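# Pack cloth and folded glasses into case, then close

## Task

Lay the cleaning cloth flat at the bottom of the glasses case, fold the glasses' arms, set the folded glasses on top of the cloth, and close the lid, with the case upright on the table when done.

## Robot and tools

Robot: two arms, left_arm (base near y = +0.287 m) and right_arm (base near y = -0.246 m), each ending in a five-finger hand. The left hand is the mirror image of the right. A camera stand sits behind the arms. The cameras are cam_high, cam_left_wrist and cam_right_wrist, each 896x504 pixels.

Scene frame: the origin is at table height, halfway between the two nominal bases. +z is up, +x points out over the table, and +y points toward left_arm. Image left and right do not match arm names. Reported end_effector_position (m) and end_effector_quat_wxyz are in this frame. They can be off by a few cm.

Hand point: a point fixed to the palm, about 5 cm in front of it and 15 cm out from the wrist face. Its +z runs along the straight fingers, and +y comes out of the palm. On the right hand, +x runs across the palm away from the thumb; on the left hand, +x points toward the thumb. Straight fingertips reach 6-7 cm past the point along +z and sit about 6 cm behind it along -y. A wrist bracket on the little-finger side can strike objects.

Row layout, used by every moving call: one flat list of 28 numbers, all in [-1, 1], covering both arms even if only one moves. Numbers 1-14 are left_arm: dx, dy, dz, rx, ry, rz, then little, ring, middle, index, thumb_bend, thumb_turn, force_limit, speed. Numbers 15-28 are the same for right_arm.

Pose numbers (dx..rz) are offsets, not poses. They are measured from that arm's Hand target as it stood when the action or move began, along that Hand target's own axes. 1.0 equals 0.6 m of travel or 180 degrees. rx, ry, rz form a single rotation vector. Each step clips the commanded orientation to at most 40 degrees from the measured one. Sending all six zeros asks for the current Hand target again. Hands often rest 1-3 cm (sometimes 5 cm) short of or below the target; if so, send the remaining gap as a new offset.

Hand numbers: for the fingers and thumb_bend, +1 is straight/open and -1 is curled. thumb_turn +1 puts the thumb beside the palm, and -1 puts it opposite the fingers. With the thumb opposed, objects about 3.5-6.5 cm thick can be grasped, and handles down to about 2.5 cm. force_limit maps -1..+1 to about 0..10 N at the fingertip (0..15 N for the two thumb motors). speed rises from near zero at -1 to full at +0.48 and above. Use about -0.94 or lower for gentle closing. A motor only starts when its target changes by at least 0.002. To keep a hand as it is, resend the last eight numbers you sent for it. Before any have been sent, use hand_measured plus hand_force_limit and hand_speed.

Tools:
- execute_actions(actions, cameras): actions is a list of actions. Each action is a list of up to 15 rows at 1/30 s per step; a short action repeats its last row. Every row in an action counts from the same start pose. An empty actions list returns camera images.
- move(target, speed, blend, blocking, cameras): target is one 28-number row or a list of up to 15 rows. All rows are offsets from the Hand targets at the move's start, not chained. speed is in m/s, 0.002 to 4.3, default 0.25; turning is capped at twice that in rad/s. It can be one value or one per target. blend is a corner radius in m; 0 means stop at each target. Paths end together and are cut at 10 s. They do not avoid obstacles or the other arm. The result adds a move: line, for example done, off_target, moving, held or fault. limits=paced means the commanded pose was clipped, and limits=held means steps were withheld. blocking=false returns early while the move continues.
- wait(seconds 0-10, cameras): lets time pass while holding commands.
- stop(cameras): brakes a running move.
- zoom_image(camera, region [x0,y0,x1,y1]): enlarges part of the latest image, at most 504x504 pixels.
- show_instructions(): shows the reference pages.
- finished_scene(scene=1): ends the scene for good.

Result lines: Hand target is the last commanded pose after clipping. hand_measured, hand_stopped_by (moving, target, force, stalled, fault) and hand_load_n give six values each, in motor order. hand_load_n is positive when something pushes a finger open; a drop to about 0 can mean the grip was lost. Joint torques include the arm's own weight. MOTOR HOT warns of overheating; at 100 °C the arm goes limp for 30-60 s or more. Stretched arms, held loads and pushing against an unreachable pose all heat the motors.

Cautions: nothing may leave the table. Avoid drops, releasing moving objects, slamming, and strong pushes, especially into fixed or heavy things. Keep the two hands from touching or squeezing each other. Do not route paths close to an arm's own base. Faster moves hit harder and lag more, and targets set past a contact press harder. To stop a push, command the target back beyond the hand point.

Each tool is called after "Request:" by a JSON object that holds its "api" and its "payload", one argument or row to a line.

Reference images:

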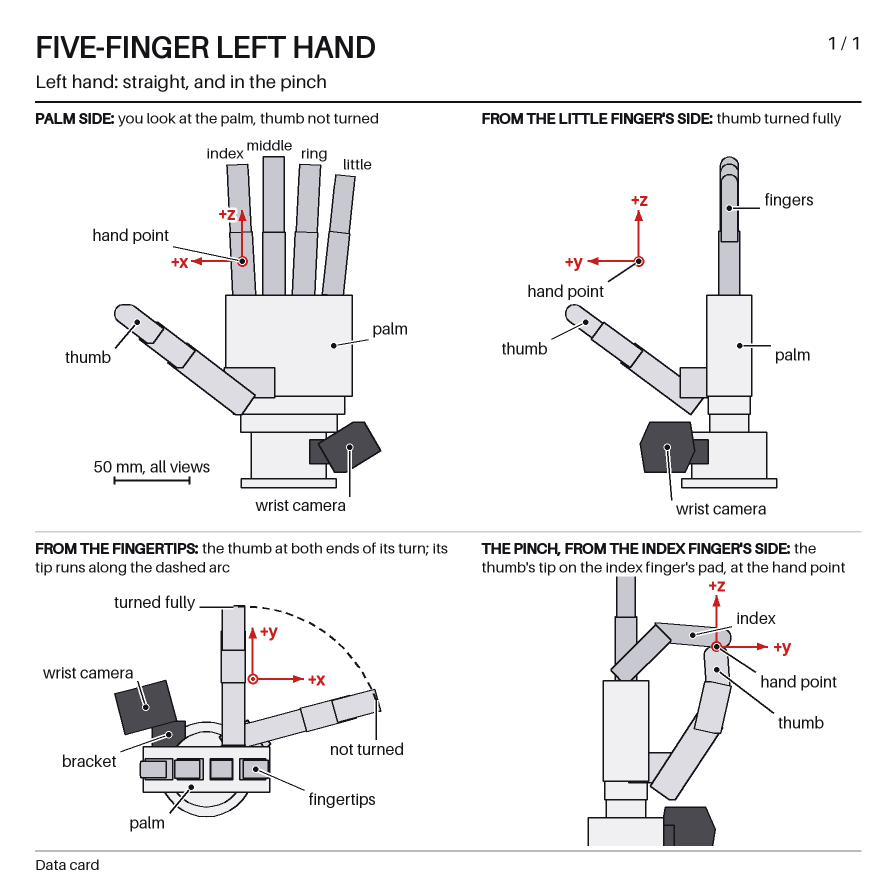

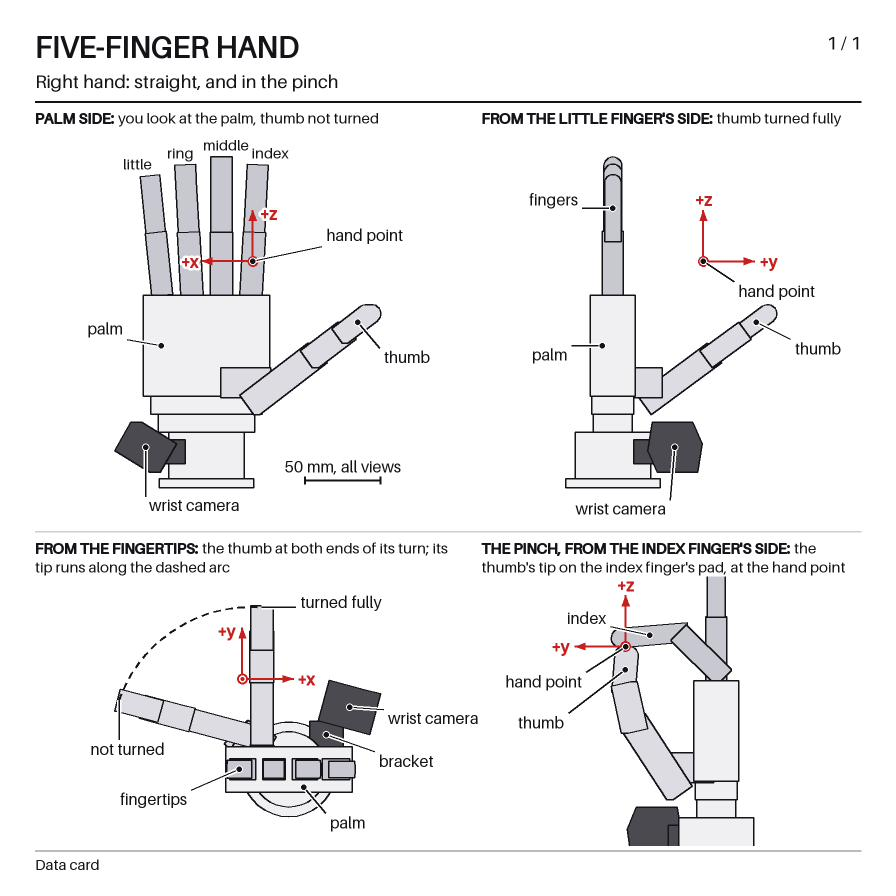

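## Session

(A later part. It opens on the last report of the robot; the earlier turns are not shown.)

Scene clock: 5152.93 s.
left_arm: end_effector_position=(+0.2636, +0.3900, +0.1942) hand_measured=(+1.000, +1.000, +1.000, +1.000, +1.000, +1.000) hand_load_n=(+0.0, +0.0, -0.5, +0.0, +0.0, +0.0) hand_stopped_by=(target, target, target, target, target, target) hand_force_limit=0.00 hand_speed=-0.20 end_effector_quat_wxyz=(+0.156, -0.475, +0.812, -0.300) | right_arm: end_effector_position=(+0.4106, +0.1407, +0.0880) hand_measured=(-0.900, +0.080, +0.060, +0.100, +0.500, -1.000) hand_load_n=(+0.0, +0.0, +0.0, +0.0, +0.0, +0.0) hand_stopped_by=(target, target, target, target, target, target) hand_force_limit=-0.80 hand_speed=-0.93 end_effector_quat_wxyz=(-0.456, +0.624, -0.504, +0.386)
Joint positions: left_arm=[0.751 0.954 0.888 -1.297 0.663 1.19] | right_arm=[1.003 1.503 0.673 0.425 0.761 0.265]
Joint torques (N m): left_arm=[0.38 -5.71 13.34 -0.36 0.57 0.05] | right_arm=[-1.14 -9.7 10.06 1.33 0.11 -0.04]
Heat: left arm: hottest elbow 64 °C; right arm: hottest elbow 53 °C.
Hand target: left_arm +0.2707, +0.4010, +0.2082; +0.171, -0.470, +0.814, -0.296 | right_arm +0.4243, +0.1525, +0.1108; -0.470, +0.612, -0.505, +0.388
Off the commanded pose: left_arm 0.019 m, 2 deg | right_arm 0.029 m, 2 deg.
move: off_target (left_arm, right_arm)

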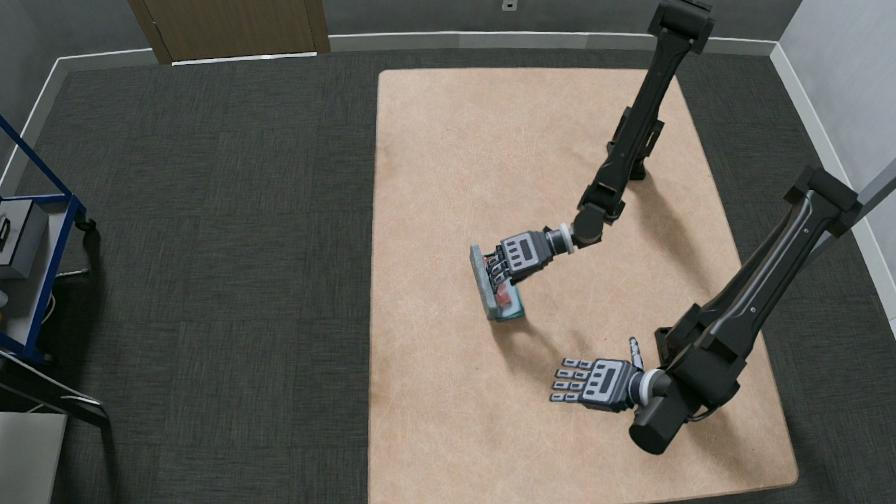

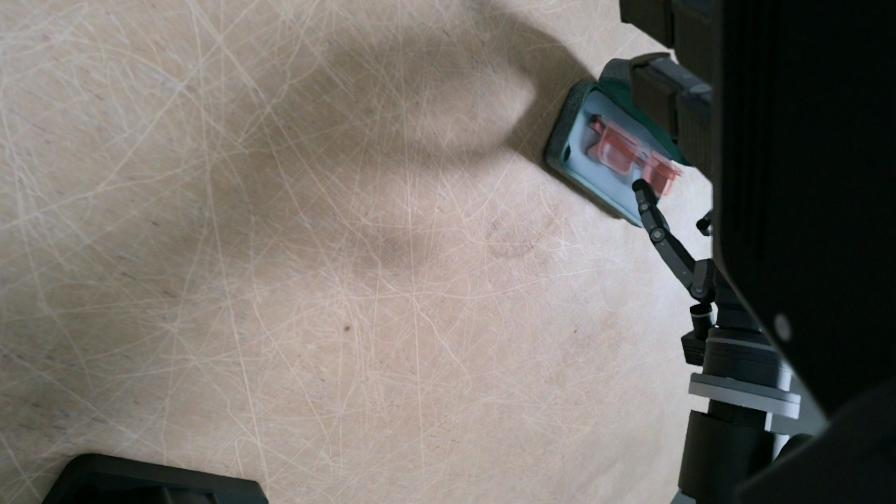

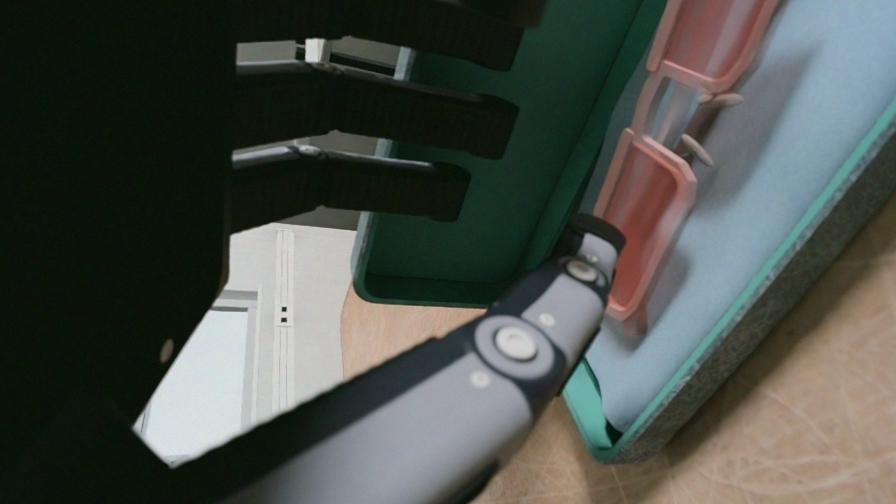

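Request:
{"api": "move", "payload": {
  "target": [
    [0,0,0,0,0,0,1,1,1,1,1,1,0,-0.2,0.0,-0.0966,-0.0259,0,0,0,-0.9,0.08,0.06,0.1,0.5,-1,-0.8,-0.93],
    [0,0,0,0,0,0,1,1,1,1,1,1,0,-0.2,0.08,-0.115,-0.16,0,0,0,-0.9,0.08,0.06,0.1,0.5,-1,-0.8,-0.93]
  ],
  "speed": 0.12,
  "blend": 0.02,
  "cameras": ["all"]
}}

Request:
{"api": "zoom_image", "payload": {
  "camera": "cam_left_wrist",
  "region": [540, 60, 720, 240]
}}

Request:
{"api": "zoom_image", "payload": {
  "camera": "cam_high",
  "region": [468, 240, 530, 325]
}}

Scene clock: 5167.33 s.
left_arm: end_effector_position=(+0.2636, +0.3900, +0.1942) hand_measured=(+1.000, +1.000, +1.000, +1.000, +1.000, +1.000) hand_load_n=(+0.0, +0.0, -0.5, +0.0, +0.0, +0.0) hand_stopped_by=(target, target, target, target, target, target) hand_force_limit=0.00 hand_speed=-0.20 end_effector_quat_wxyz=(+0.156, -0.475, +0.812, -0.300) | right_arm: end_effector_position=(+0.3657, +0.0929, +0.2079) hand_measured=(-0.900, +0.080, +0.060, +0.100, +0.500, -1.000) hand_load_n=(+0.0, +0.0, +0.0, +0.0, +0.0, +0.0) hand_stopped_by=(target, target, target, target, target, target) hand_force_limit=-0.80 hand_speed=-0.93 end_effector_quat_wxyz=(-0.473, +0.608, -0.504, +0.391)
Joint positions: left_arm=[0.751 0.954 0.888 -1.297 0.663 1.19] | right_arm=[1.046 1.08 0.661 0.05 0.812 0.275]
Joint torques (N m): left_arm=[0.32 -5.77 13.26 -0.34 0.57 0.05] | right_arm=[0.15 -5.83 7.76 1.31 0.29 0.17]
Heat: left arm: hottest elbow 64 °C; right arm: hottest elbow 54 °C.
Hand target: left_arm +0.2707, +0.4010, +0.2082; +0.171, -0.470, +0.814, -0.296 | right_arm +0.3600, +0.0912, +0.2023; -0.470, +0.612, -0.505, +0.388
Off the commanded pose: left_arm 0.019 m, 2 deg | right_arm 0.008 m, 1 deg.
move: off_target (left_arm)

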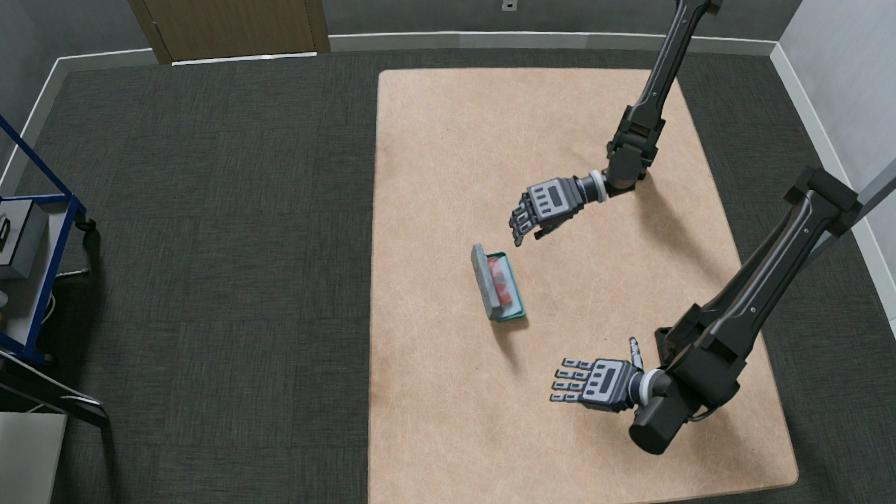

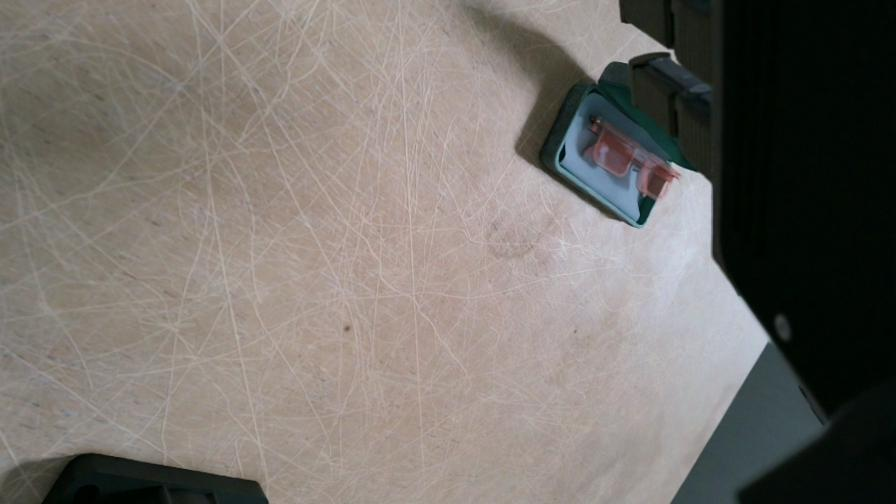

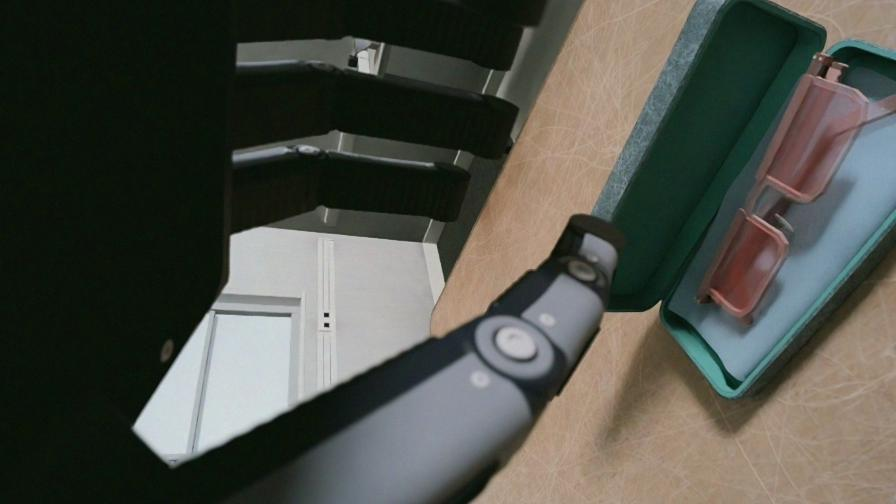

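Scaled by 2.800 from the camera's 896x504 image, which has a finer 1280x720 frame.

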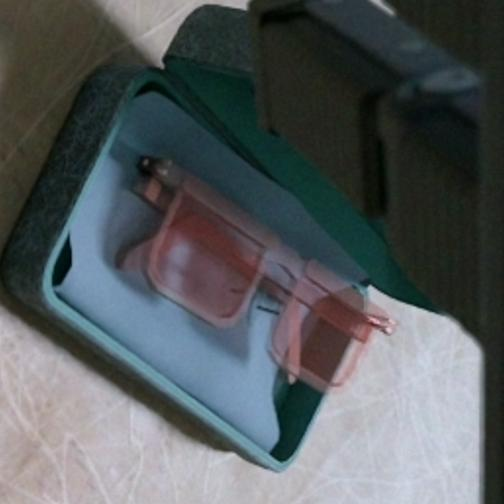

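Scaled by 5.929 from the camera's 896x504 image, which has a finer 1280x720 frame.

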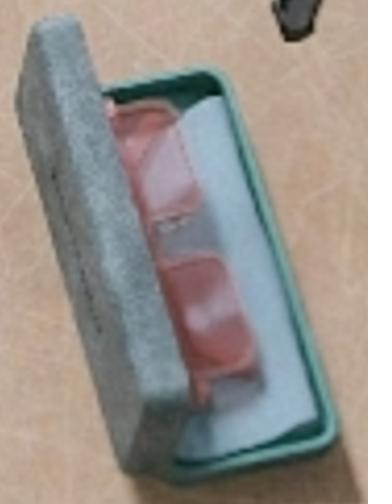

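Request:
{"api": "zoom_image", "payload": {
  "camera": "cam_right_wrist",
  "region": [600, 0, 896, 420]
}}

Scaled by 1.200 from the camera's 896x504 image, which has a finer 1280x720 frame.

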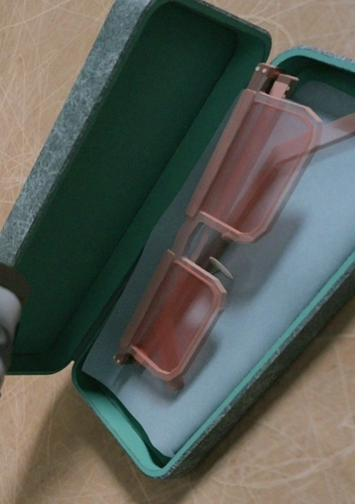

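Request:
{"api": "move", "payload": {
  "target": [0,0,0,0,0,0,1,1,1,1,1,1,0,-0.2,0.022,0.0025,-0.074,-0.1389,0,0,-0.9,0.08,0.06,0.1,0.5,-1,-0.8,-0.93],
  "speed": 0.15,
  "cameras": ["all"]
}}

Request:
{"api": "zoom_image", "payload": {
  "camera": "cam_right_wrist",
  "region": [540, 0, 896, 320]
}}

Scene clock: 5197.53 s.
left_arm: end_effector_position=(+0.2636, +0.3900, +0.1942) hand_measured=(+1.000, +1.000, +1.000, +1.000, +1.000, +1.000) hand_load_n=(+0.0, +0.0, +0.0, +0.0, +0.0, +0.0) hand_stopped_by=(target, target, target, target, target, target) hand_force_limit=0.00 hand_speed=-0.20 end_effector_quat_wxyz=(+0.156, -0.475, +0.812, -0.300) | right_arm: end_effector_position=(+0.3085, +0.0574, +0.1891) hand_measured=(-0.900, +0.080, +0.060, +0.100, +0.500, -1.000) hand_load_n=(+0.0, +0.0, +0.0, +0.0, +0.0, +0.0) hand_stopped_by=(target, target, target, target, target, target) hand_force_limit=-0.80 hand_speed=-0.93 end_effector_quat_wxyz=(-0.311, +0.711, -0.569, +0.272)
Joint positions: left_arm=[0.751 0.954 0.888 -1.297 0.663 1.19] | right_arm=[0.992 1.038 0.854 -0.715 0.573 0.555]
Joint torques (N m): left_arm=[0.15 -5.6 13.23 -0.38 0.56 0.02] | right_arm=[-1.08 -3.96 13.48 0.92 0.22 0.16]
Heat: left arm: hottest elbow 64 °C; right arm: hottest elbow 54 °C.
Hand target: left_arm +0.2707, +0.4010, +0.2082; +0.171, -0.470, +0.814, -0.296 | right_arm +0.3200, +0.0700, +0.2124; -0.326, +0.699, -0.577, +0.269
Off the commanded pose: left_arm 0.019 m, 2 deg | right_arm 0.029 m, 2 deg.
move: off_target (left_arm, right_arm)

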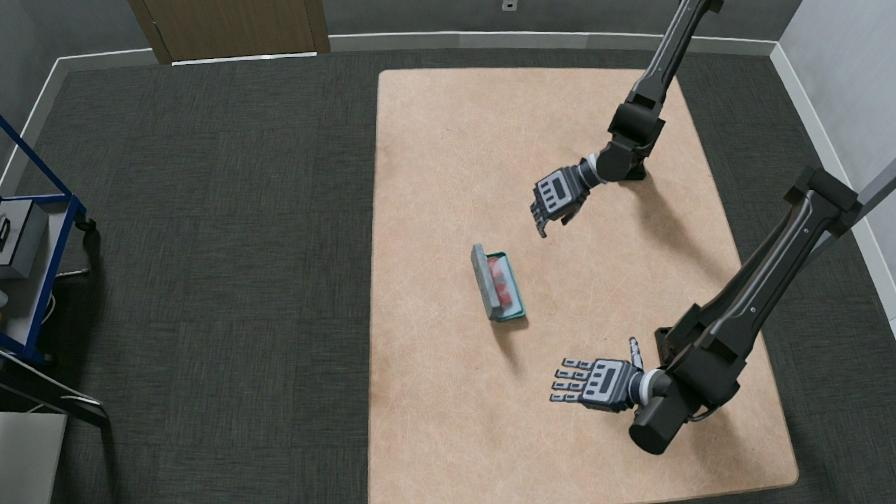

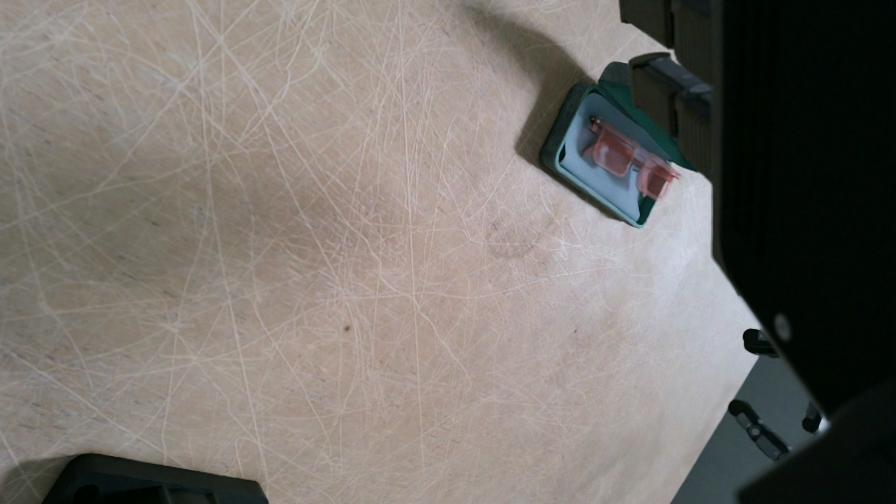

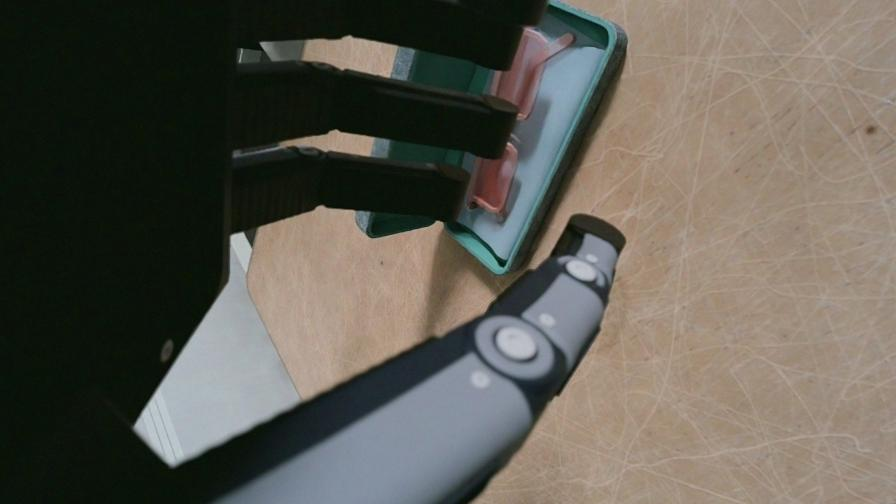

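Scaled by 1.416 from the camera's 896x504 image, which has a finer 1280x720 frame.

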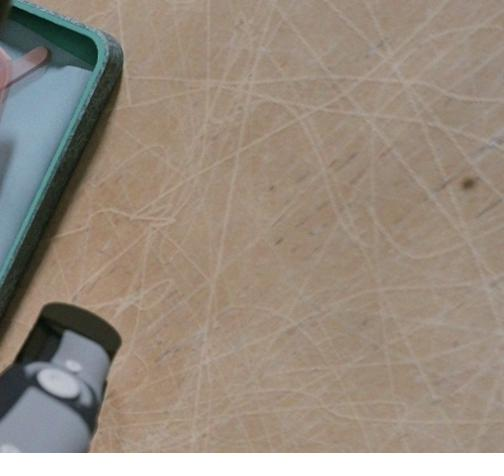

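Request:
{"api": "move", "payload": {
  "target": [0,0,0,0,0,0,1,1,1,1,1,1,0,-0.2,0,0,0,0,0,0,-0.9,-0.9,-0.9,-0.9,1,0.9,-0.6,-0.3],
  "speed": 0.1,
  "cameras": ["all"]
}}

Request:
{"api": "zoom_image", "payload": {
  "camera": "cam_right_wrist",
  "region": [340, 0, 660, 300]
}}

Scene clock: 5207.63 s.
left_arm: end_effector_position=(+0.2636, +0.3900, +0.1942) hand_measured=(+1.000, +1.000, +1.000, +1.000, +1.000, +1.000) hand_load_n=(+0.0, +0.0, +0.0, +0.0, +0.0, -0.5) hand_stopped_by=(target, target, target, target, target, target) hand_force_limit=0.00 hand_speed=-0.20 end_effector_quat_wxyz=(+0.156, -0.475, +0.812, -0.300) | right_arm: end_effector_position=(+0.3085, +0.0576, +0.1890) hand_measured=(-0.900, -0.900, -0.900, -0.900, +1.000, +0.900) hand_load_n=(+0.0, +0.0, +0.0, +0.0, +0.0, +0.0) hand_stopped_by=(target, target, target, target, target, target) hand_force_limit=-0.60 hand_speed=-0.30 end_effector_quat_wxyz=(-0.311, +0.711, -0.569, +0.272)
Joint positions: left_arm=[0.751 0.954 0.888 -1.297 0.663 1.19] | right_arm=[0.992 1.038 0.854 -0.715 0.573 0.557]
Joint torques (N m): left_arm=[0.15 -5.83 13.38 -0.39 0.55 0.05] | right_arm=[-1.03 -4.07 13.48 0.94 0.22 0.16]
Heat: left arm: hottest elbow 64 °C; right arm: hottest elbow 55 °C.
Hand target: left_arm +0.2707, +0.4010, +0.2082; +0.171, -0.470, +0.814, -0.296 | right_arm +0.3200, +0.0701, +0.2123; -0.326, +0.699, -0.577, +0.269
Off the commanded pose: left_arm 0.019 m, 2 deg | right_arm 0.029 m, 2 deg.
move: off_target (left_arm, right_arm)

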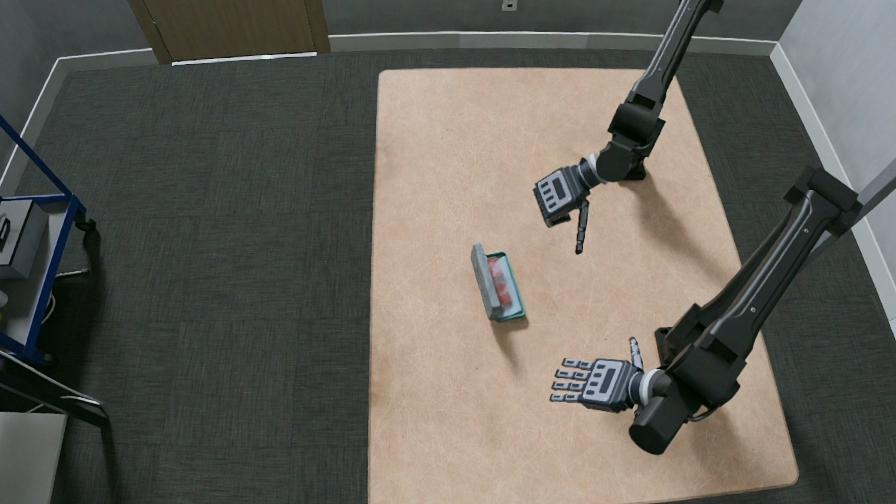

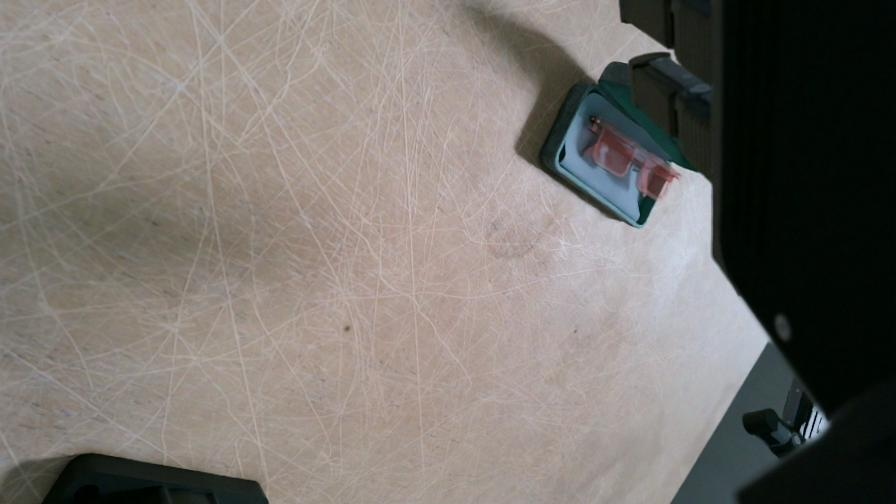

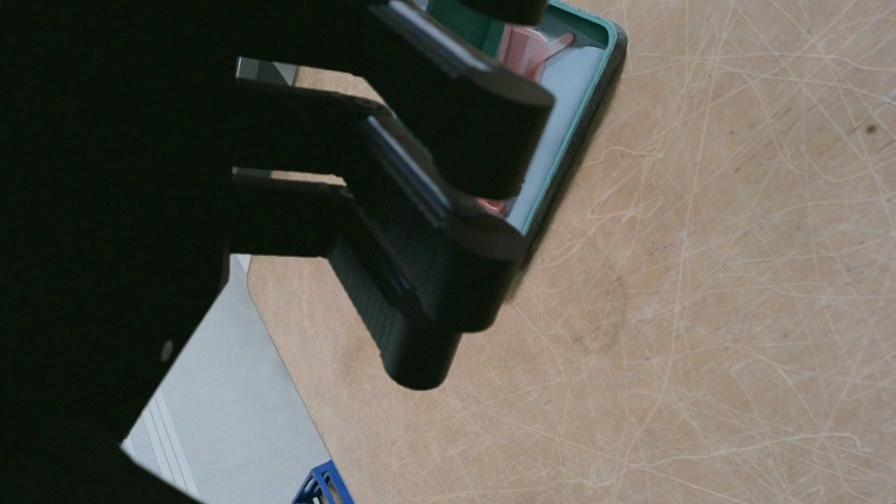

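Scaled by 1.575 from the camera's 896x504 image, which has a finer 1280x720 frame.

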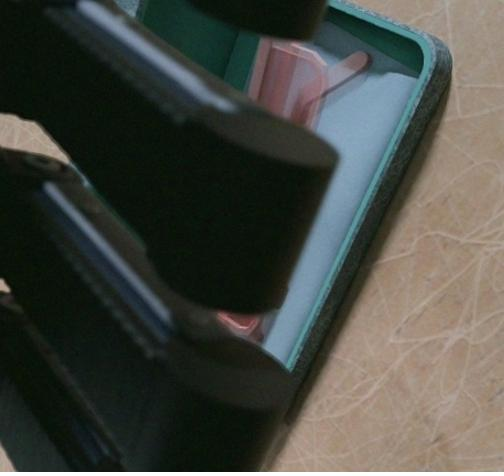

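Request:
{"api": "move", "payload": {
  "target": [0,0,0,0,0,0,1,1,1,1,1,1,0,-0.2,-0.03,0.03,0.0,-0.03,0,0,1,1,1,1,1,0.9,-0.6,0],
  "speed": 0.1,
  "cameras": ["all"]
}}

Request:
{"api": "zoom_image", "payload": {
  "camera": "cam_right_wrist",
  "region": [340, 0, 660, 300]
}}

Scene clock: 5217.67 s.
left_arm: end_effector_position=(+0.2636, +0.3900, +0.1942) hand_measured=(+1.000, +1.000, +1.000, +1.000, +1.000, +1.000) hand_load_n=(+0.0, +0.0, +0.0, +0.0, +0.0, +0.0) hand_stopped_by=(target, target, target, target, target, target) hand_force_limit=0.00 hand_speed=-0.20 end_effector_quat_wxyz=(+0.156, -0.475, +0.812, -0.300) | right_arm: end_effector_position=(+0.2986, +0.0680, +0.1763) hand_measured=(+1.000, +1.000, +1.000, +1.000, +1.000, +0.900) hand_load_n=(+0.0, -0.5, +0.0, +0.0, +0.0, -0.5) hand_stopped_by=(target, target, target, target, target, target) hand_force_limit=-0.60 hand_speed=0.00 end_effector_quat_wxyz=(-0.276, +0.721, -0.586, +0.247)
Joint positions: left_arm=[0.751 0.954 0.888 -1.297 0.663 1.19] | right_arm=[1.004 1.104 0.901 -0.802 0.535 0.629]
Joint torques (N m): left_arm=[0.5 -5.66 13.35 -0.4 0.53 0.06] | right_arm=[0.03 -4.84 13.27 0.79 0.24 0.18]
Heat: left arm: hottest elbow 64 °C; right arm: hottest elbow 55 °C.
Hand target: left_arm +0.2707, +0.4010, +0.2082; +0.171, -0.470, +0.814, -0.296 | right_arm +0.3052, +0.0855, +0.1986; -0.293, +0.714, -0.589, +0.242
Off the commanded pose: left_arm 0.019 m, 2 deg | right_arm 0.029 m, 2 deg.
move: off_target (left_arm, right_arm)

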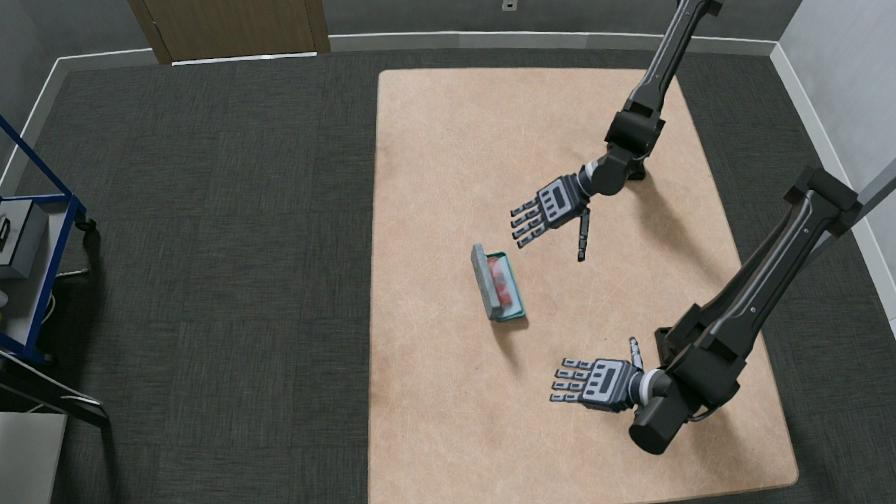

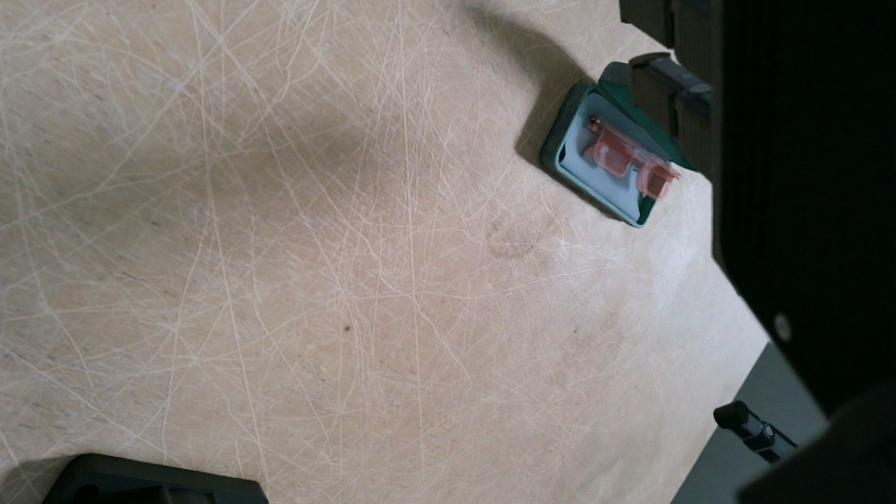

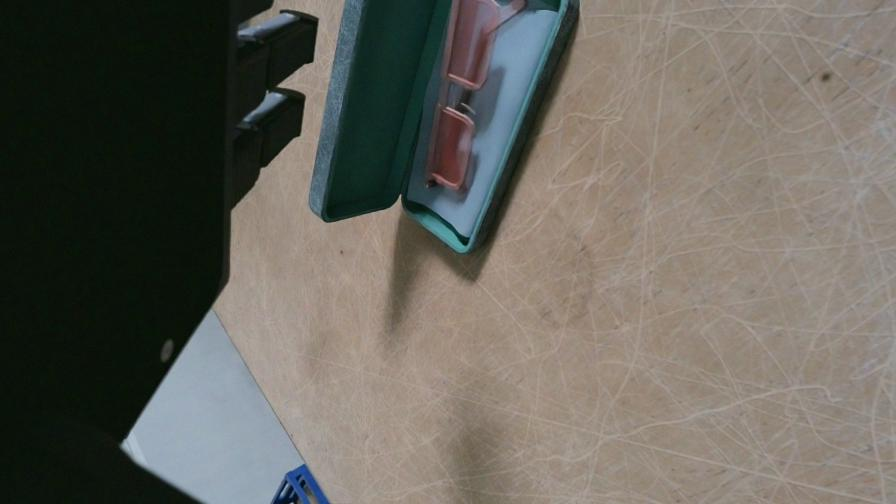

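Scaled by 1.575 from the camera's 896x504 image, which has a finer 1280x720 frame.

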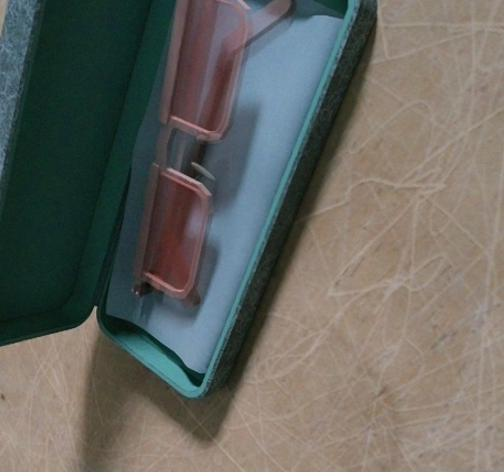

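Request:
{"api": "move", "payload": {
  "target": [0,0,0,0,0,0,1,1,1,1,1,1,0,-0.2,0.0818,-0.0003,-0.023,0,0,0,1,1,1,1,1,0.9,-0.6,0],
  "speed": 0.1,
  "cameras": ["cam_right_wrist"]
}}

Request:
{"api": "zoom_image", "payload": {
  "camera": "cam_right_wrist",
  "region": [280, 0, 700, 350]
}}

Scene clock: 5232.30 s.
left_arm: end_effector_position=(+0.2636, +0.3900, +0.1942) hand_measured=(+1.000, +1.000, +1.000, +1.000, +1.000, +1.000) hand_load_n=(+0.0, +0.0, +0.0, +0.0, +0.0, +0.0) hand_stopped_by=(target, target, target, target, target, target) hand_force_limit=0.00 hand_speed=-0.20 end_effector_quat_wxyz=(+0.156, -0.475, +0.812, -0.300) | right_arm: end_effector_position=(+0.3058, +0.0411, +0.2106) hand_measured=(+1.000, +1.000, +1.000, +1.000, +1.000, +0.900) hand_load_n=(+0.0, +0.0, +0.0, +0.0, +0.0, -0.5) hand_stopped_by=(target, target, target, target, target, target) hand_force_limit=-0.60 hand_speed=0.00 end_effector_quat_wxyz=(-0.300, +0.710, -0.590, +0.240)
Joint positions: left_arm=[0.751 0.954 0.888 -1.297 0.663 1.19] | right_arm=[0.928 0.996 0.901 -0.825 0.484 0.569]
Joint torques (N m): left_arm=[0.26 -5.6 13.29 -0.28 0.54 0.06] | right_arm=[-1.14 -4.84 8.96 0.94 0.17 -0.02]
Heat: left arm: hottest elbow 64 °C; right arm: hottest elbow 59 °C.
Hand target: left_arm +0.2707, +0.4010, +0.2082; +0.171, -0.470, +0.814, -0.296 | right_arm +0.3052, +0.0356, +0.2085; -0.293, +0.714, -0.589, +0.242
Off the commanded pose: left_arm 0.019 m, 2 deg | right_arm 0.006 m, 1 deg.
move: off_target (left_arm)
Images, in order (width x height): cam_right_wrist 896x504.

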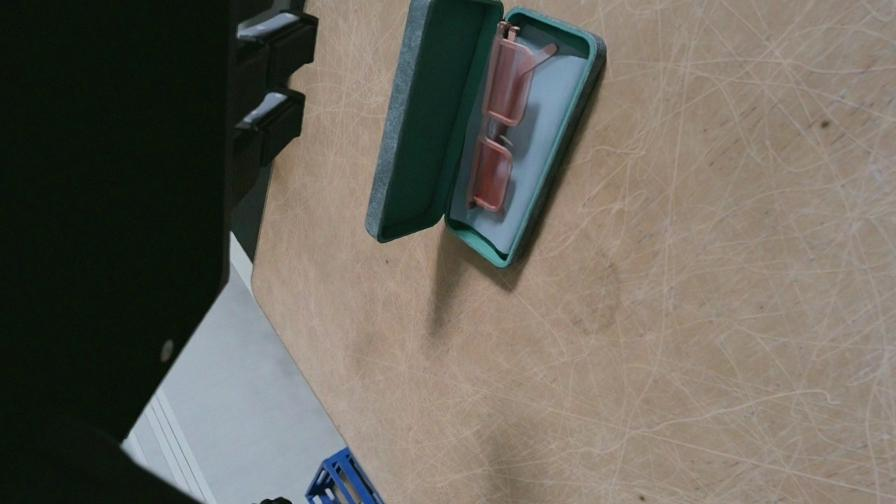

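Scaled by 1.200 from the camera's 896x504 image, which has a finer 1280x720 frame.

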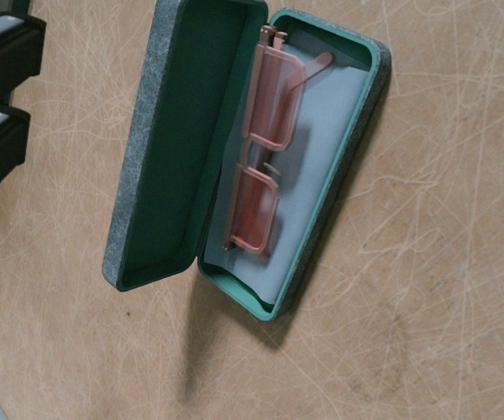

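Request:
{"api": "zoom_image", "payload": {
  "camera": "cam_right_wrist",
  "region": [450, 0, 620, 140]
}}

Request:
{"api": "zoom_image", "payload": {
  "camera": "cam_right_wrist",
  "region": [430, 110, 600, 280]
}}

Request:
{"api": "zoom_image", "payload": {
  "camera": "cam_left_wrist",
  "region": [540, 70, 700, 240]
}}

Scaled by 2.965 from the camera's 896x504 image, which has a finer 1280x720 frame.

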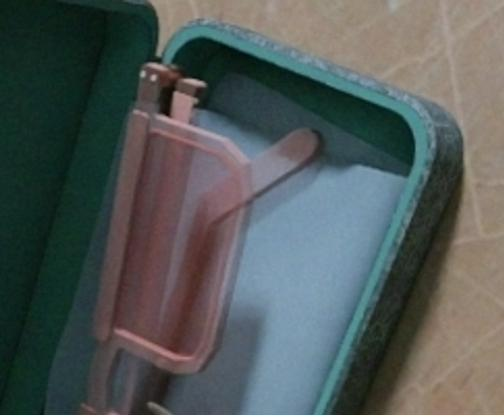

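Scaled by 2.965 from the camera's 896x504 image, which has a finer 1280x720 frame.

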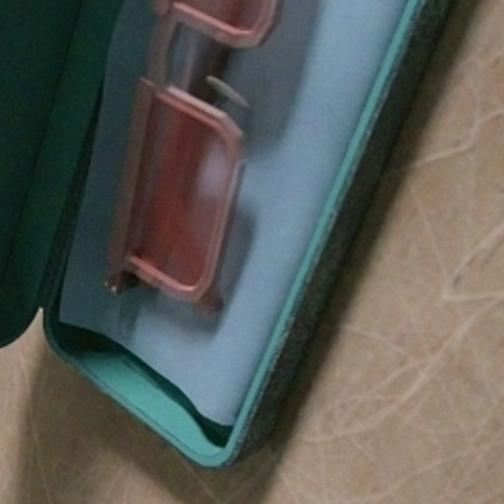

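This scene's latest camera images include none from cam_left_wrist. They are from: cam_right_wrist. cam_left_wrist's image comes with the result of a call that names it in "cameras".

Request:
{"api": "move", "payload": {
  "target": [
    [0,0,0,0,0,0,1,1,1,1,1,1,0,-0.2,-0.0457,-0.0112,0.2063,0.1689,0,0,-0.9,-0.9,0,0,1,0.9,-0.6,-0.3],
    [0,0,0,0,0,0,1,1,1,1,1,1,0,-0.2,-0.0442,0.0295,0.2715,0.1689,0,0,-0.9,-0.9,0,0,1,0.9,-0.6,-0.3]
  ],
  "speed": 0.15,
  "blend": 0.02,
  "cameras": ["all"]
}}

Request:
{"api": "zoom_image", "payload": {
  "camera": "cam_left_wrist",
  "region": [540, 60, 720, 240]
}}

Request:
{"api": "zoom_image", "payload": {
  "camera": "cam_high",
  "region": [468, 235, 530, 325]
}}

Scene clock: 5378.47 s.
left_arm: end_effector_position=(+0.2636, +0.3900, +0.1942) hand_measured=(+1.000, +1.000, +1.000, +1.000, +1.000, +1.000) hand_load_n=(+0.0, +0.0, +0.0, +0.0, +0.0, -0.5) hand_stopped_by=(target, target, target, target, target, target) hand_force_limit=0.00 hand_speed=-0.20 end_effector_quat_wxyz=(+0.156, -0.475, +0.812, -0.300) | right_arm: end_effector_position=(+0.3983, +0.0852, +0.0868) hand_measured=(-0.900, -0.900, +0.000, +0.000, +1.000, +0.900) hand_load_n=(+0.0, +0.0, +0.0, +0.0, -0.5, +0.0) hand_stopped_by=(target, target, target, target, target, target) hand_force_limit=-0.60 hand_speed=-0.30 end_effector_quat_wxyz=(-0.474, +0.609, -0.506, +0.384)
Joint positions: left_arm=[0.751 0.954 0.888 -1.297 0.663 1.19] | right_arm=[0.943 1.391 0.505 0.544 0.705 0.24]
Joint torques (N m): left_arm=[0.62 -5.66 13.31 -0.4 0.56 0.04] | right_arm=[-1.03 -6.01 5.74 2.69 0.02 -0.03]
Heat: left arm: hottest elbow 64 °C; right arm: hottest elbow 57 °C.
Hand target: left_arm +0.2707, +0.4010, +0.2082; +0.171, -0.470, +0.814, -0.296 | right_arm +0.4001, +0.0808, +0.0801; -0.470, +0.612, -0.505, +0.388
Off the commanded pose: left_arm 0.019 m, 2 deg | right_arm 0.008 m, 1 deg.
move: off_target (left_arm)

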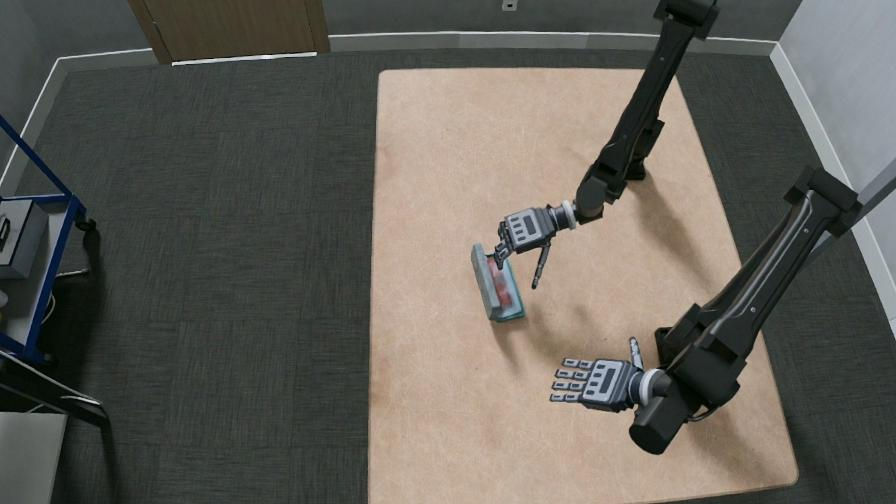

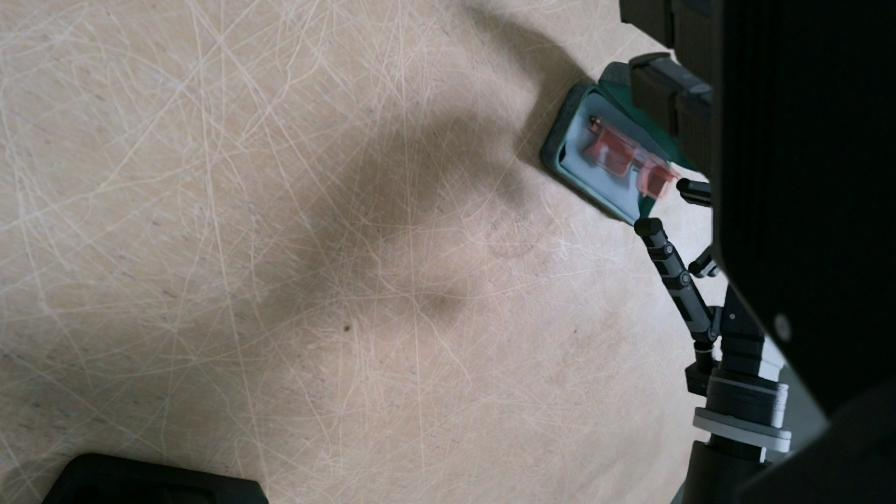

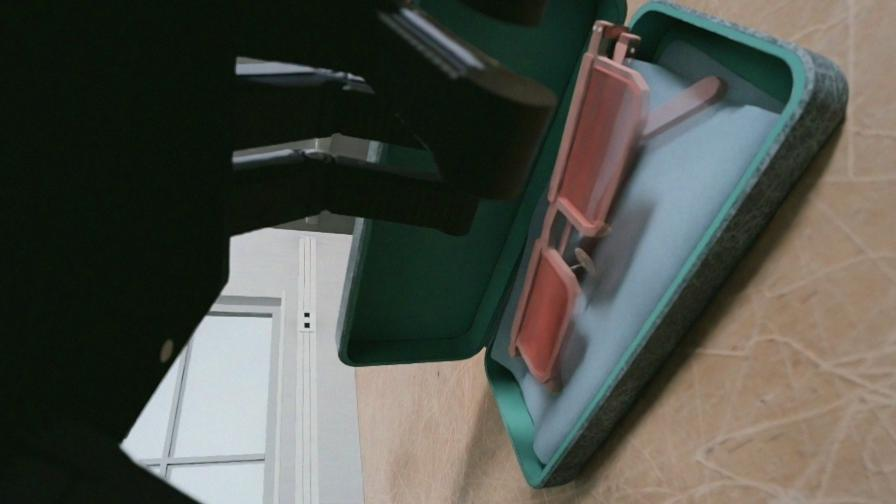

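Scaled by 2.800 from the camera's 896x504 image, which has a finer 1280x720 frame.

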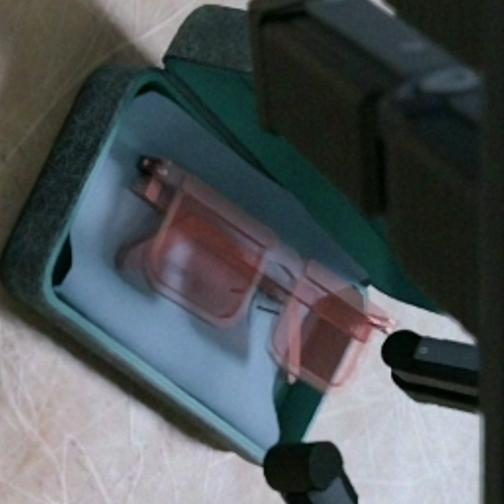

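Scaled by 5.600 from the camera's 896x504 image, which has a finer 1280x720 frame.

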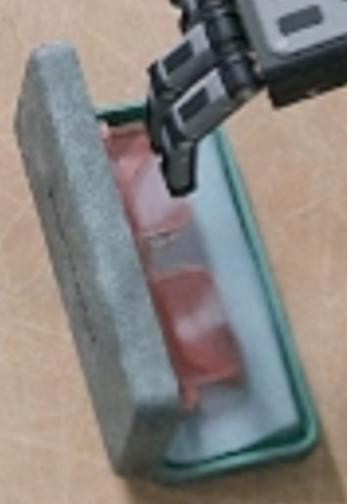

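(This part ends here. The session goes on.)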